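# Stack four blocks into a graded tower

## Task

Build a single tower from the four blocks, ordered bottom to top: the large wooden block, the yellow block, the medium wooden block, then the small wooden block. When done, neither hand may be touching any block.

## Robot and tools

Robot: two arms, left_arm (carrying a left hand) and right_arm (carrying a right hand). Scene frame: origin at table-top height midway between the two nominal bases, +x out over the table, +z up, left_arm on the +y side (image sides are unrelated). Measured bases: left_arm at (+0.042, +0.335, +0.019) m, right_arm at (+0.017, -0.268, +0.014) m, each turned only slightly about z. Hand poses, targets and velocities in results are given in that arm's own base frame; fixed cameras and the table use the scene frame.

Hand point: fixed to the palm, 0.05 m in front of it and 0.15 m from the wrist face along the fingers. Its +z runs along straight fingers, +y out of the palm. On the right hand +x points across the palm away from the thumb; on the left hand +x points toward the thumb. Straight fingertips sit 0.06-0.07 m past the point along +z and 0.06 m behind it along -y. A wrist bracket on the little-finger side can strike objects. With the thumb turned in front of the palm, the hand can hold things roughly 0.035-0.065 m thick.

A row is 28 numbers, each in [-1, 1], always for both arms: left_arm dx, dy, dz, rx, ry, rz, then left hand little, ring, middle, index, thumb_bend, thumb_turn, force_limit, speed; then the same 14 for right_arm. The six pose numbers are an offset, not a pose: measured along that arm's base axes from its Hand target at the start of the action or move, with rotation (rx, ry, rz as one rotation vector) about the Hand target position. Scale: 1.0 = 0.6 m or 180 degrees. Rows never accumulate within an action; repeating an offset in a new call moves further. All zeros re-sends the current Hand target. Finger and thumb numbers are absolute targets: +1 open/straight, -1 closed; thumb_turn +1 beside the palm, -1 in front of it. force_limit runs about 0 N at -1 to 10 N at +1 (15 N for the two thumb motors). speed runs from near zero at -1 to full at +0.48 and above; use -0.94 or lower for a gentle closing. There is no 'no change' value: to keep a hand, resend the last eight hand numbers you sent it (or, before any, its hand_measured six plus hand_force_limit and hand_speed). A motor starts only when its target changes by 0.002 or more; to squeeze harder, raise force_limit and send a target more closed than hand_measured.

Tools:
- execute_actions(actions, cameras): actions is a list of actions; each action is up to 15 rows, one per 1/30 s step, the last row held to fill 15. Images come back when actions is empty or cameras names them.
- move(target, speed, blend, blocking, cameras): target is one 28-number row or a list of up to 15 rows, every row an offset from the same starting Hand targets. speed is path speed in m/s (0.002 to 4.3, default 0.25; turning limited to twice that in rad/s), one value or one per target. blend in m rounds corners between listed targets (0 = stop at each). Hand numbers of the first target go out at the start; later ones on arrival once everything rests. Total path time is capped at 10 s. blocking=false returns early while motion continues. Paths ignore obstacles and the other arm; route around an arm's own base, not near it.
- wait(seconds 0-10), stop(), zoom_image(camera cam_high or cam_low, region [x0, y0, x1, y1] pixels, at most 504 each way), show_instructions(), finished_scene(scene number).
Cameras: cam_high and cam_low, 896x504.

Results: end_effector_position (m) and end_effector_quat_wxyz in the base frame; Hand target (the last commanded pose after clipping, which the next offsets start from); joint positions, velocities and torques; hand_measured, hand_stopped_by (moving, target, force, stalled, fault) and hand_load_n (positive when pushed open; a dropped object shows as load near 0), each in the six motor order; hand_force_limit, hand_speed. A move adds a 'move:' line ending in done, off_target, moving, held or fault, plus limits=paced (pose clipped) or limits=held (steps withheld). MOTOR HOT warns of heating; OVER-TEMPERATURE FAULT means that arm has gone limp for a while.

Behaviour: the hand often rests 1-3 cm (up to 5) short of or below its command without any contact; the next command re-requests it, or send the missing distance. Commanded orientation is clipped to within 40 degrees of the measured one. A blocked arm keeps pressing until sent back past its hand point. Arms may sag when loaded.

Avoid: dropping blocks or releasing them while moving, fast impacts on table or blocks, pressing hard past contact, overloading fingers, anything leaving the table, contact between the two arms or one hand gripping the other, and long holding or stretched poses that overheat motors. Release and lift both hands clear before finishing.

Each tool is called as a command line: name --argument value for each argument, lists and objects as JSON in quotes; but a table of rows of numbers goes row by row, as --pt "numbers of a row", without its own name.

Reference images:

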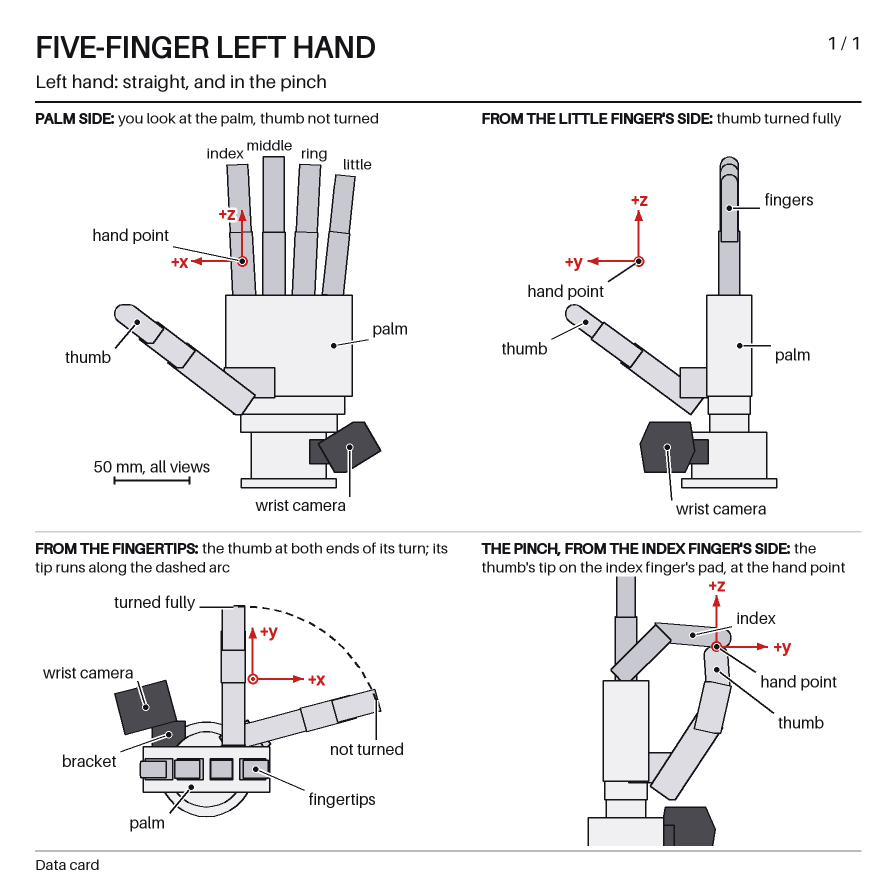

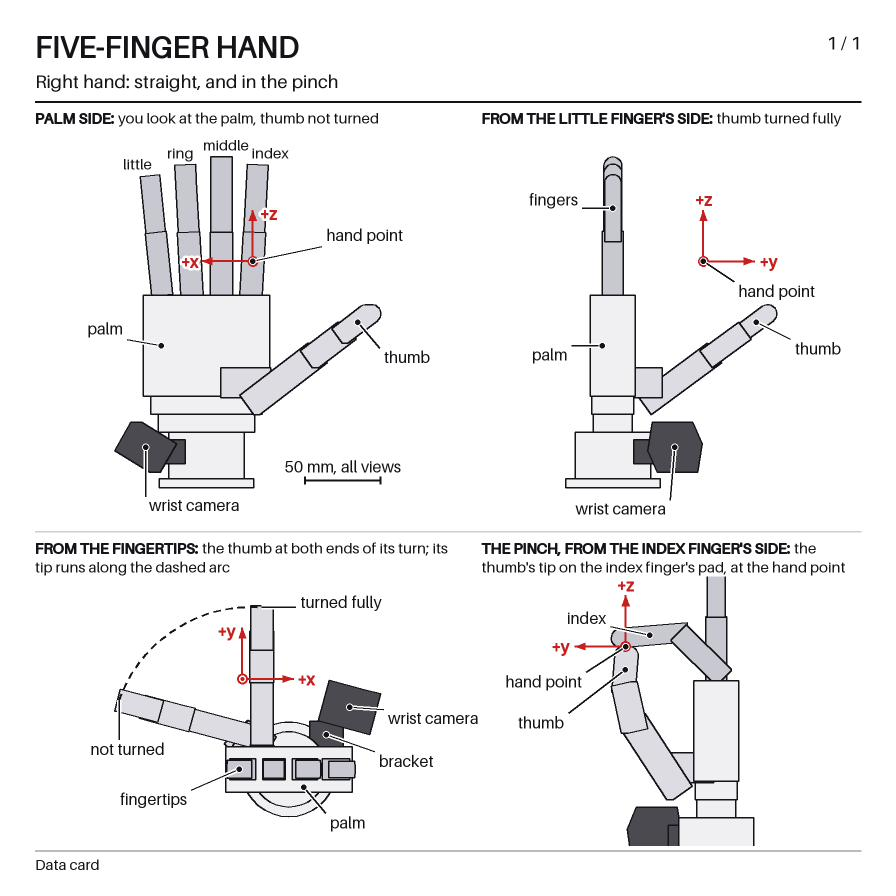

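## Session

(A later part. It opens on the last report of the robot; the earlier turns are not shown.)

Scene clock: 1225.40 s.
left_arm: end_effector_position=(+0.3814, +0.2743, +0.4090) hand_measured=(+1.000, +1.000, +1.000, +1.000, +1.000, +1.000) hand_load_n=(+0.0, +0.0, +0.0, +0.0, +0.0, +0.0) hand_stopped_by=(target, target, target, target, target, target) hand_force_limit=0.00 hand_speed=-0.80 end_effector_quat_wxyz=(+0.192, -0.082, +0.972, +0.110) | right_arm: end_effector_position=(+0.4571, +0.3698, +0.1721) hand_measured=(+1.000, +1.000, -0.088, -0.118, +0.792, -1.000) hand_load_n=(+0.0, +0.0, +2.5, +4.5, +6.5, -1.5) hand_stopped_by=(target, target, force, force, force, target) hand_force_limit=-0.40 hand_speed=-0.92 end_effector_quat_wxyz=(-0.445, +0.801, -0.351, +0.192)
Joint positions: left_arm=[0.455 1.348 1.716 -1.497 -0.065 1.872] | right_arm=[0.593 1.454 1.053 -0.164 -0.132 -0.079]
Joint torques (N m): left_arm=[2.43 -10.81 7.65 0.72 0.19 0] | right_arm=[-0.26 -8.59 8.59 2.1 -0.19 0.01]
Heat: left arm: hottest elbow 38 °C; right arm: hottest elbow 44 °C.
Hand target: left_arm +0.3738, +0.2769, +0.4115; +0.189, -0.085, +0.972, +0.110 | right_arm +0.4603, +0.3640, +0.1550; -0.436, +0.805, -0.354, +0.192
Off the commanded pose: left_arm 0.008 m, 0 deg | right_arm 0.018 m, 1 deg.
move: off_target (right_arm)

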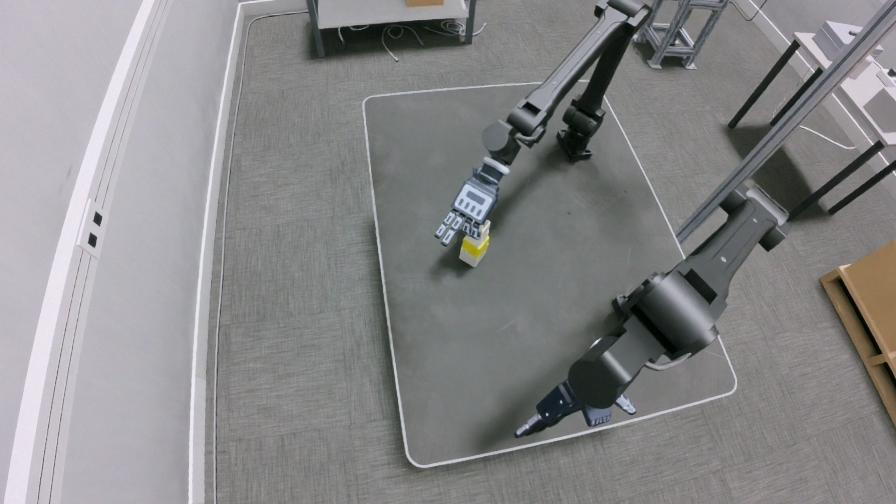

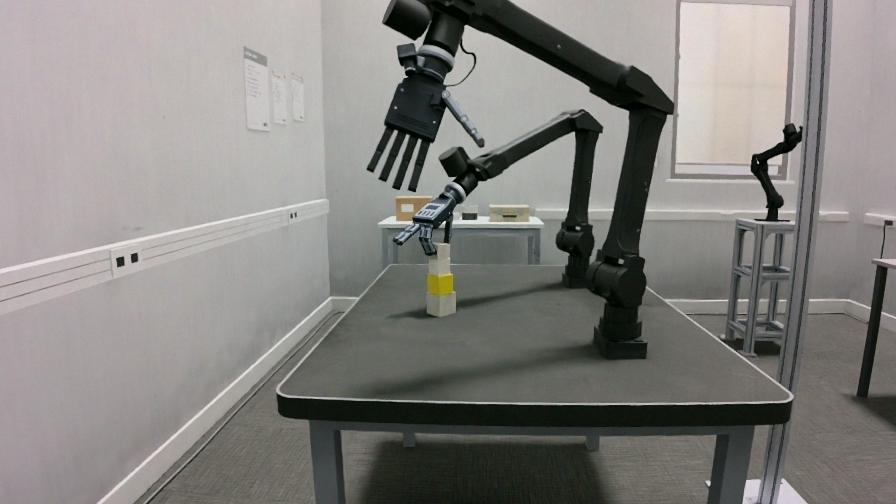

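move --pt "0 0 0 0 0 0 1 1 1 1 1 1 0 -0.8 -0.002 -0.002 -0.0015 0 0 0 1 1 -0.4 -0.4 0 -1 -0.4 -0.92" --pt "0 0 0 0 0 0 1 1 1 1 1 1 0 -0.8 -0.002 -0.002 -0.0015 0 0 0 1 1 1 1 1 -1 -0.4 -0.7" --pt "0 0 0 0 0 0 1 1 1 1 1 1 0 -0.8 0 0 0.2 0 0 0 1 1 1 1 1 -1 -0.4 -0.7" --speed '[0.02,0.02,0.08]' --cameras '["all"]'

zoom_image --camera "cam_high" --region '[440, 200, 510, 270]'

zoom_image --camera "cam_low" --region '[400, 230, 490, 320]'

Scene clock: 1246.17 s.
left_arm: end_effector_position=(+0.3814, +0.2743, +0.4090) hand_measured=(+1.000, +1.000, +1.000, +1.000, +1.000, +1.000) hand_load_n=(+0.0, +0.0, +0.0, +0.0, +0.0, +0.0) hand_stopped_by=(target, target, target, target, target, target) hand_force_limit=0.00 hand_speed=-0.80 end_effector_quat_wxyz=(+0.192, -0.082, +0.972, +0.110) | right_arm: end_effector_position=(+0.4428, +0.3600, +0.2354) hand_measured=(+1.000, +1.000, +1.000, +1.000, +1.000, -1.000) hand_load_n=(+0.0, +0.0, +0.0, +0.0, +0.0, +0.0) hand_stopped_by=(target, target, target, target, target, target) hand_force_limit=-0.40 hand_speed=-0.70 end_effector_quat_wxyz=(-0.414, +0.817, -0.362, +0.173)
Joint positions: left_arm=[0.455 1.348 1.716 -1.497 -0.065 1.872] | right_arm=[0.593 1.391 1.203 -0.46 -0.133 -0.079]
Joint torques (N m): left_arm=[2.37 -10.75 7.65 0.72 0.19 0] | right_arm=[-0.26 -10.4 15.43 1.11 -0.13 0.02]
Heat: left arm: hottest elbow 38 °C; right arm: hottest elbow 45 °C.
Hand target: left_arm +0.3738, +0.2769, +0.4115; +0.189, -0.085, +0.972, +0.110 | right_arm +0.4603, +0.3640, +0.2750; -0.436, +0.805, -0.354, +0.192
Off the commanded pose: left_arm 0.008 m, 0 deg | right_arm 0.043 m, 4 deg.
move: off_target (right_arm); target 2's new numbers were sent with right_arm's hand 0.019 m and 1 deg from that target

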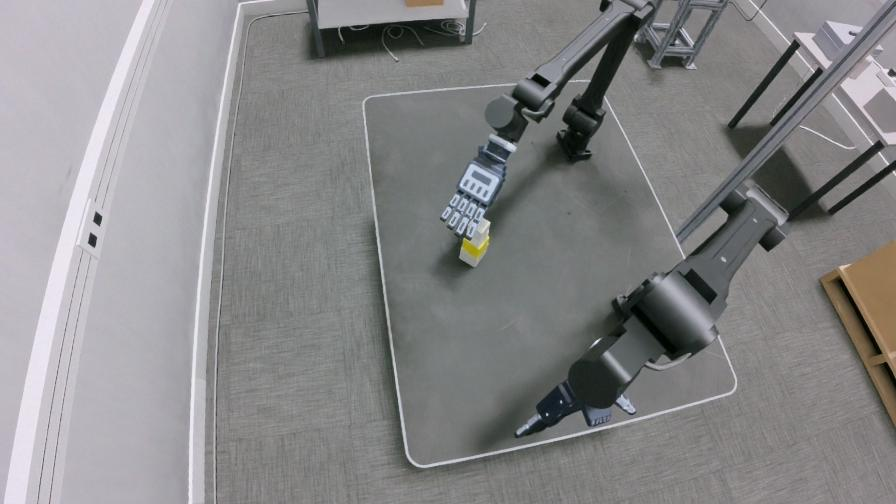

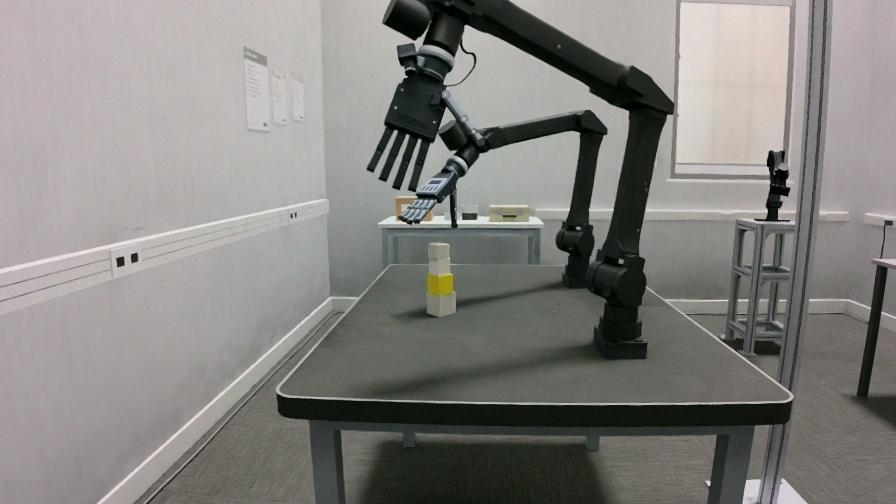

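Scaled by 7.200 from the camera's 896x504 image, which has a finer 1280x720 frame.

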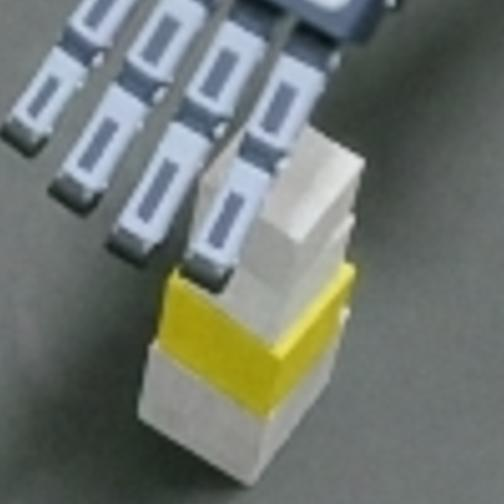

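Scaled by 5.600 from the camera's 896x504 image, which has a finer 1280x720 frame.

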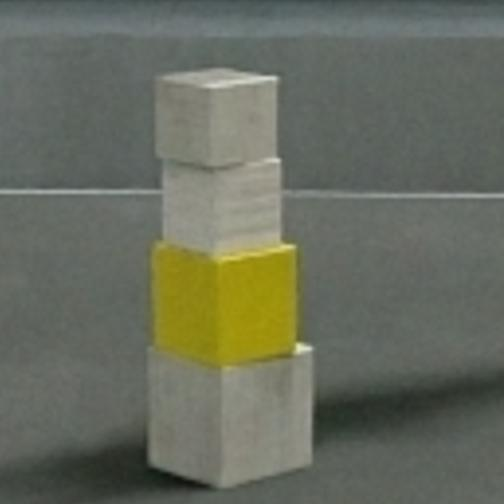

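zoom_image --camera "cam_low" --region '[424, 236, 456, 268]'

zoom_image --camera "cam_low" --region '[424, 252, 456, 284]'

zoom_image --camera "cam_low" --region '[416, 238, 466, 288]'

Scaled by 15.750 from the camera's 896x504 image, which has a finer 1280x720 frame.

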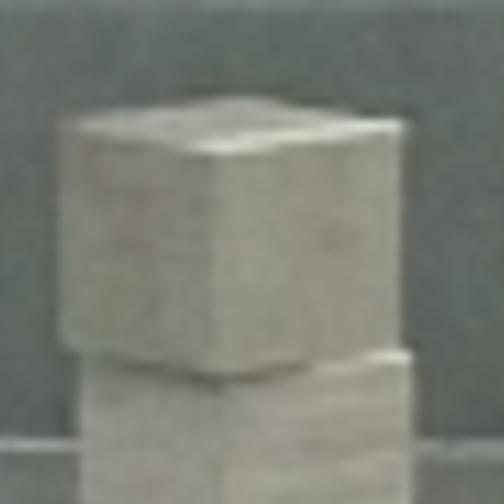

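Scaled by 15.750 from the camera's 896x504 image, which has a finer 1280x720 frame.

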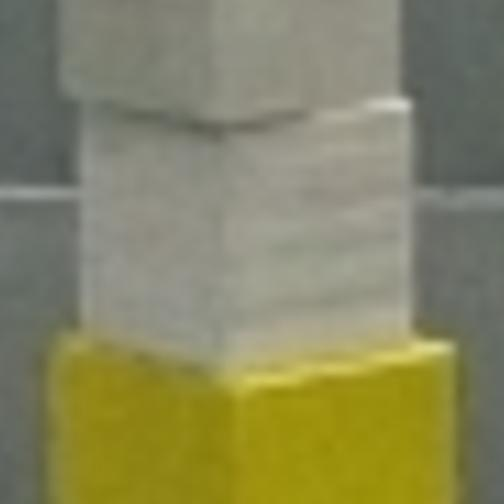

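Scaled by 10.080 from the camera's 896x504 image, which has a finer 1280x720 frame.

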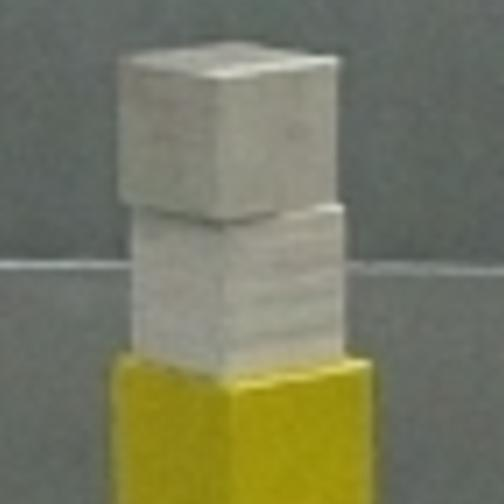

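move --target '[0,0,0,0,0,0,1,1,1,1,1,1,0,-0.8,-0.2,-0.25,0.01,0,0,0,1,1,1,1,1,-1,-0.4,-0.7]' --speed 0.15 --cameras '["all"]'

zoom_image --camera "cam_high" --region '[455, 210, 505, 260]'

zoom_image --camera "cam_high" --region '[462, 216, 498, 252]'

zoom_image --camera "cam_low" --region '[400, 236, 490, 326]'

Scene clock: 1317.37 s.
left_arm: end_effector_position=(+0.3814, +0.2743, +0.4090) hand_measured=(+1.000, +1.000, +1.000, +1.000, +1.000, +1.000) hand_load_n=(+0.0, +0.0, +0.0, +0.0, +0.0, +0.0) hand_stopped_by=(target, target, target, target, target, target) hand_force_limit=0.00 hand_speed=-0.80 end_effector_quat_wxyz=(+0.192, -0.082, +0.972, +0.110) | right_arm: end_effector_position=(+0.3437, +0.2208, +0.2897) hand_measured=(+1.000, +1.000, +1.000, +1.000, +1.000, -1.000) hand_load_n=(+0.0, -0.5, +0.0, +0.0, +0.0, +0.0) hand_stopped_by=(target, target, target, target, target, target) hand_force_limit=-0.40 hand_speed=-0.70 end_effector_quat_wxyz=(-0.444, +0.801, -0.351, +0.193)
Joint positions: left_arm=[0.455 1.348 1.716 -1.497 -0.065 1.872] | right_arm=[0.385 0.916 0.95 -0.624 -0.306 -0.196]
Joint torques (N m): left_arm=[2.43 -10.7 7.64 0.73 0.19 -0.01] | right_arm=[-0.26 -4.13 9.21 1.14 -0.28 -0.03]
Heat: left arm: hottest elbow 38 °C; right arm: hottest elbow 58 °C.
Hand target: left_arm +0.3738, +0.2769, +0.4115; +0.189, -0.085, +0.972, +0.110 | right_arm +0.3403, +0.2140, +0.2810; -0.436, +0.805, -0.354, +0.191
Off the commanded pose: left_arm 0.008 m, 0 deg | right_arm 0.012 m, 1 deg.
move: off_target (right_arm)

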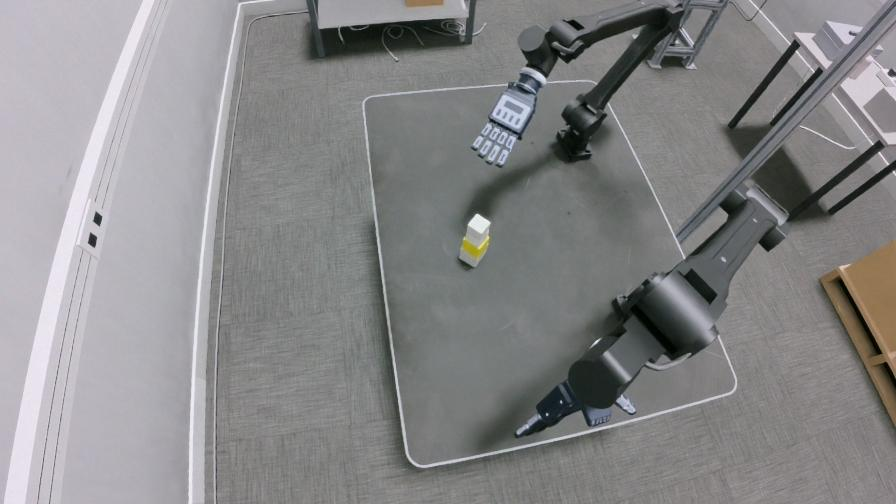

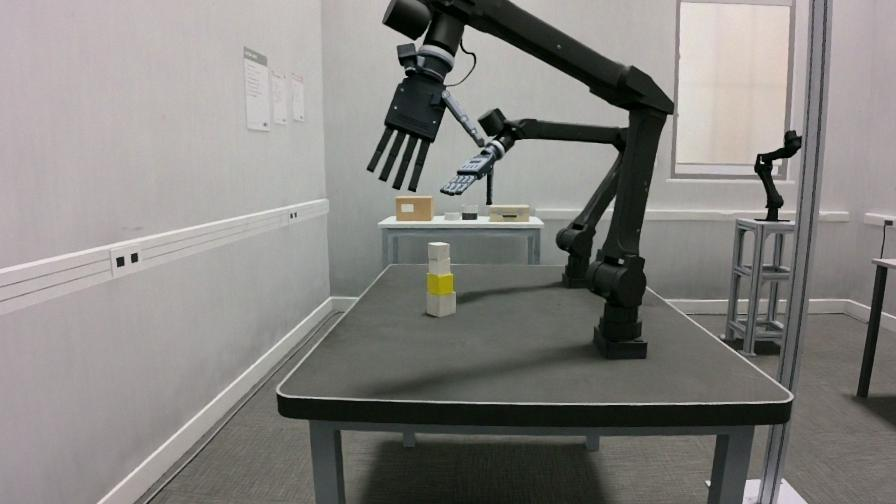

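Scaled by 10.080 from the camera's 896x504 image, which has a finer 1280x720 frame.

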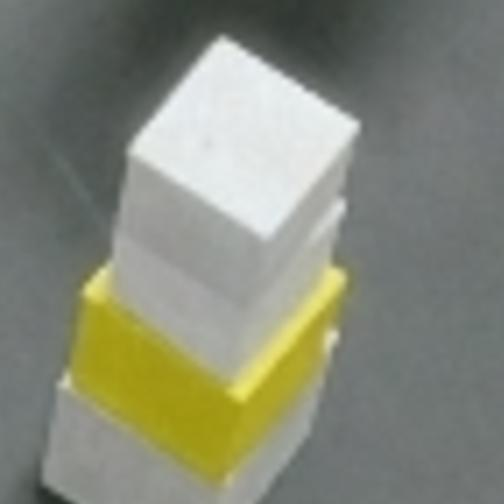

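Scaled by 14.000 from the camera's 896x504 image, which has a finer 1280x720 frame.

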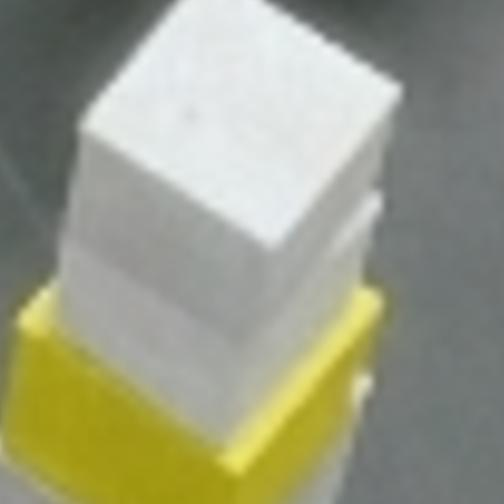

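Scaled by 5.600 from the camera's 896x504 image, which has a finer 1280x720 frame.

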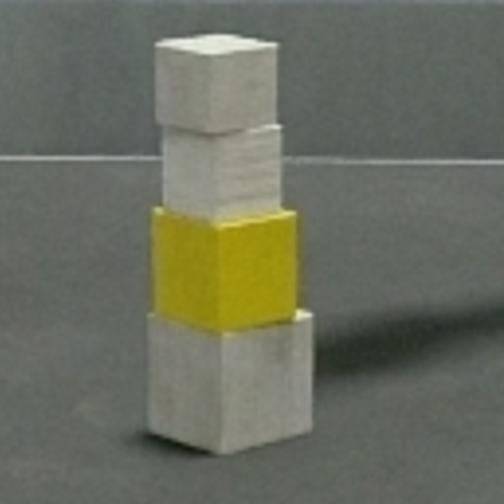

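finished_scene --scene 3

The scene is finished: the task was done.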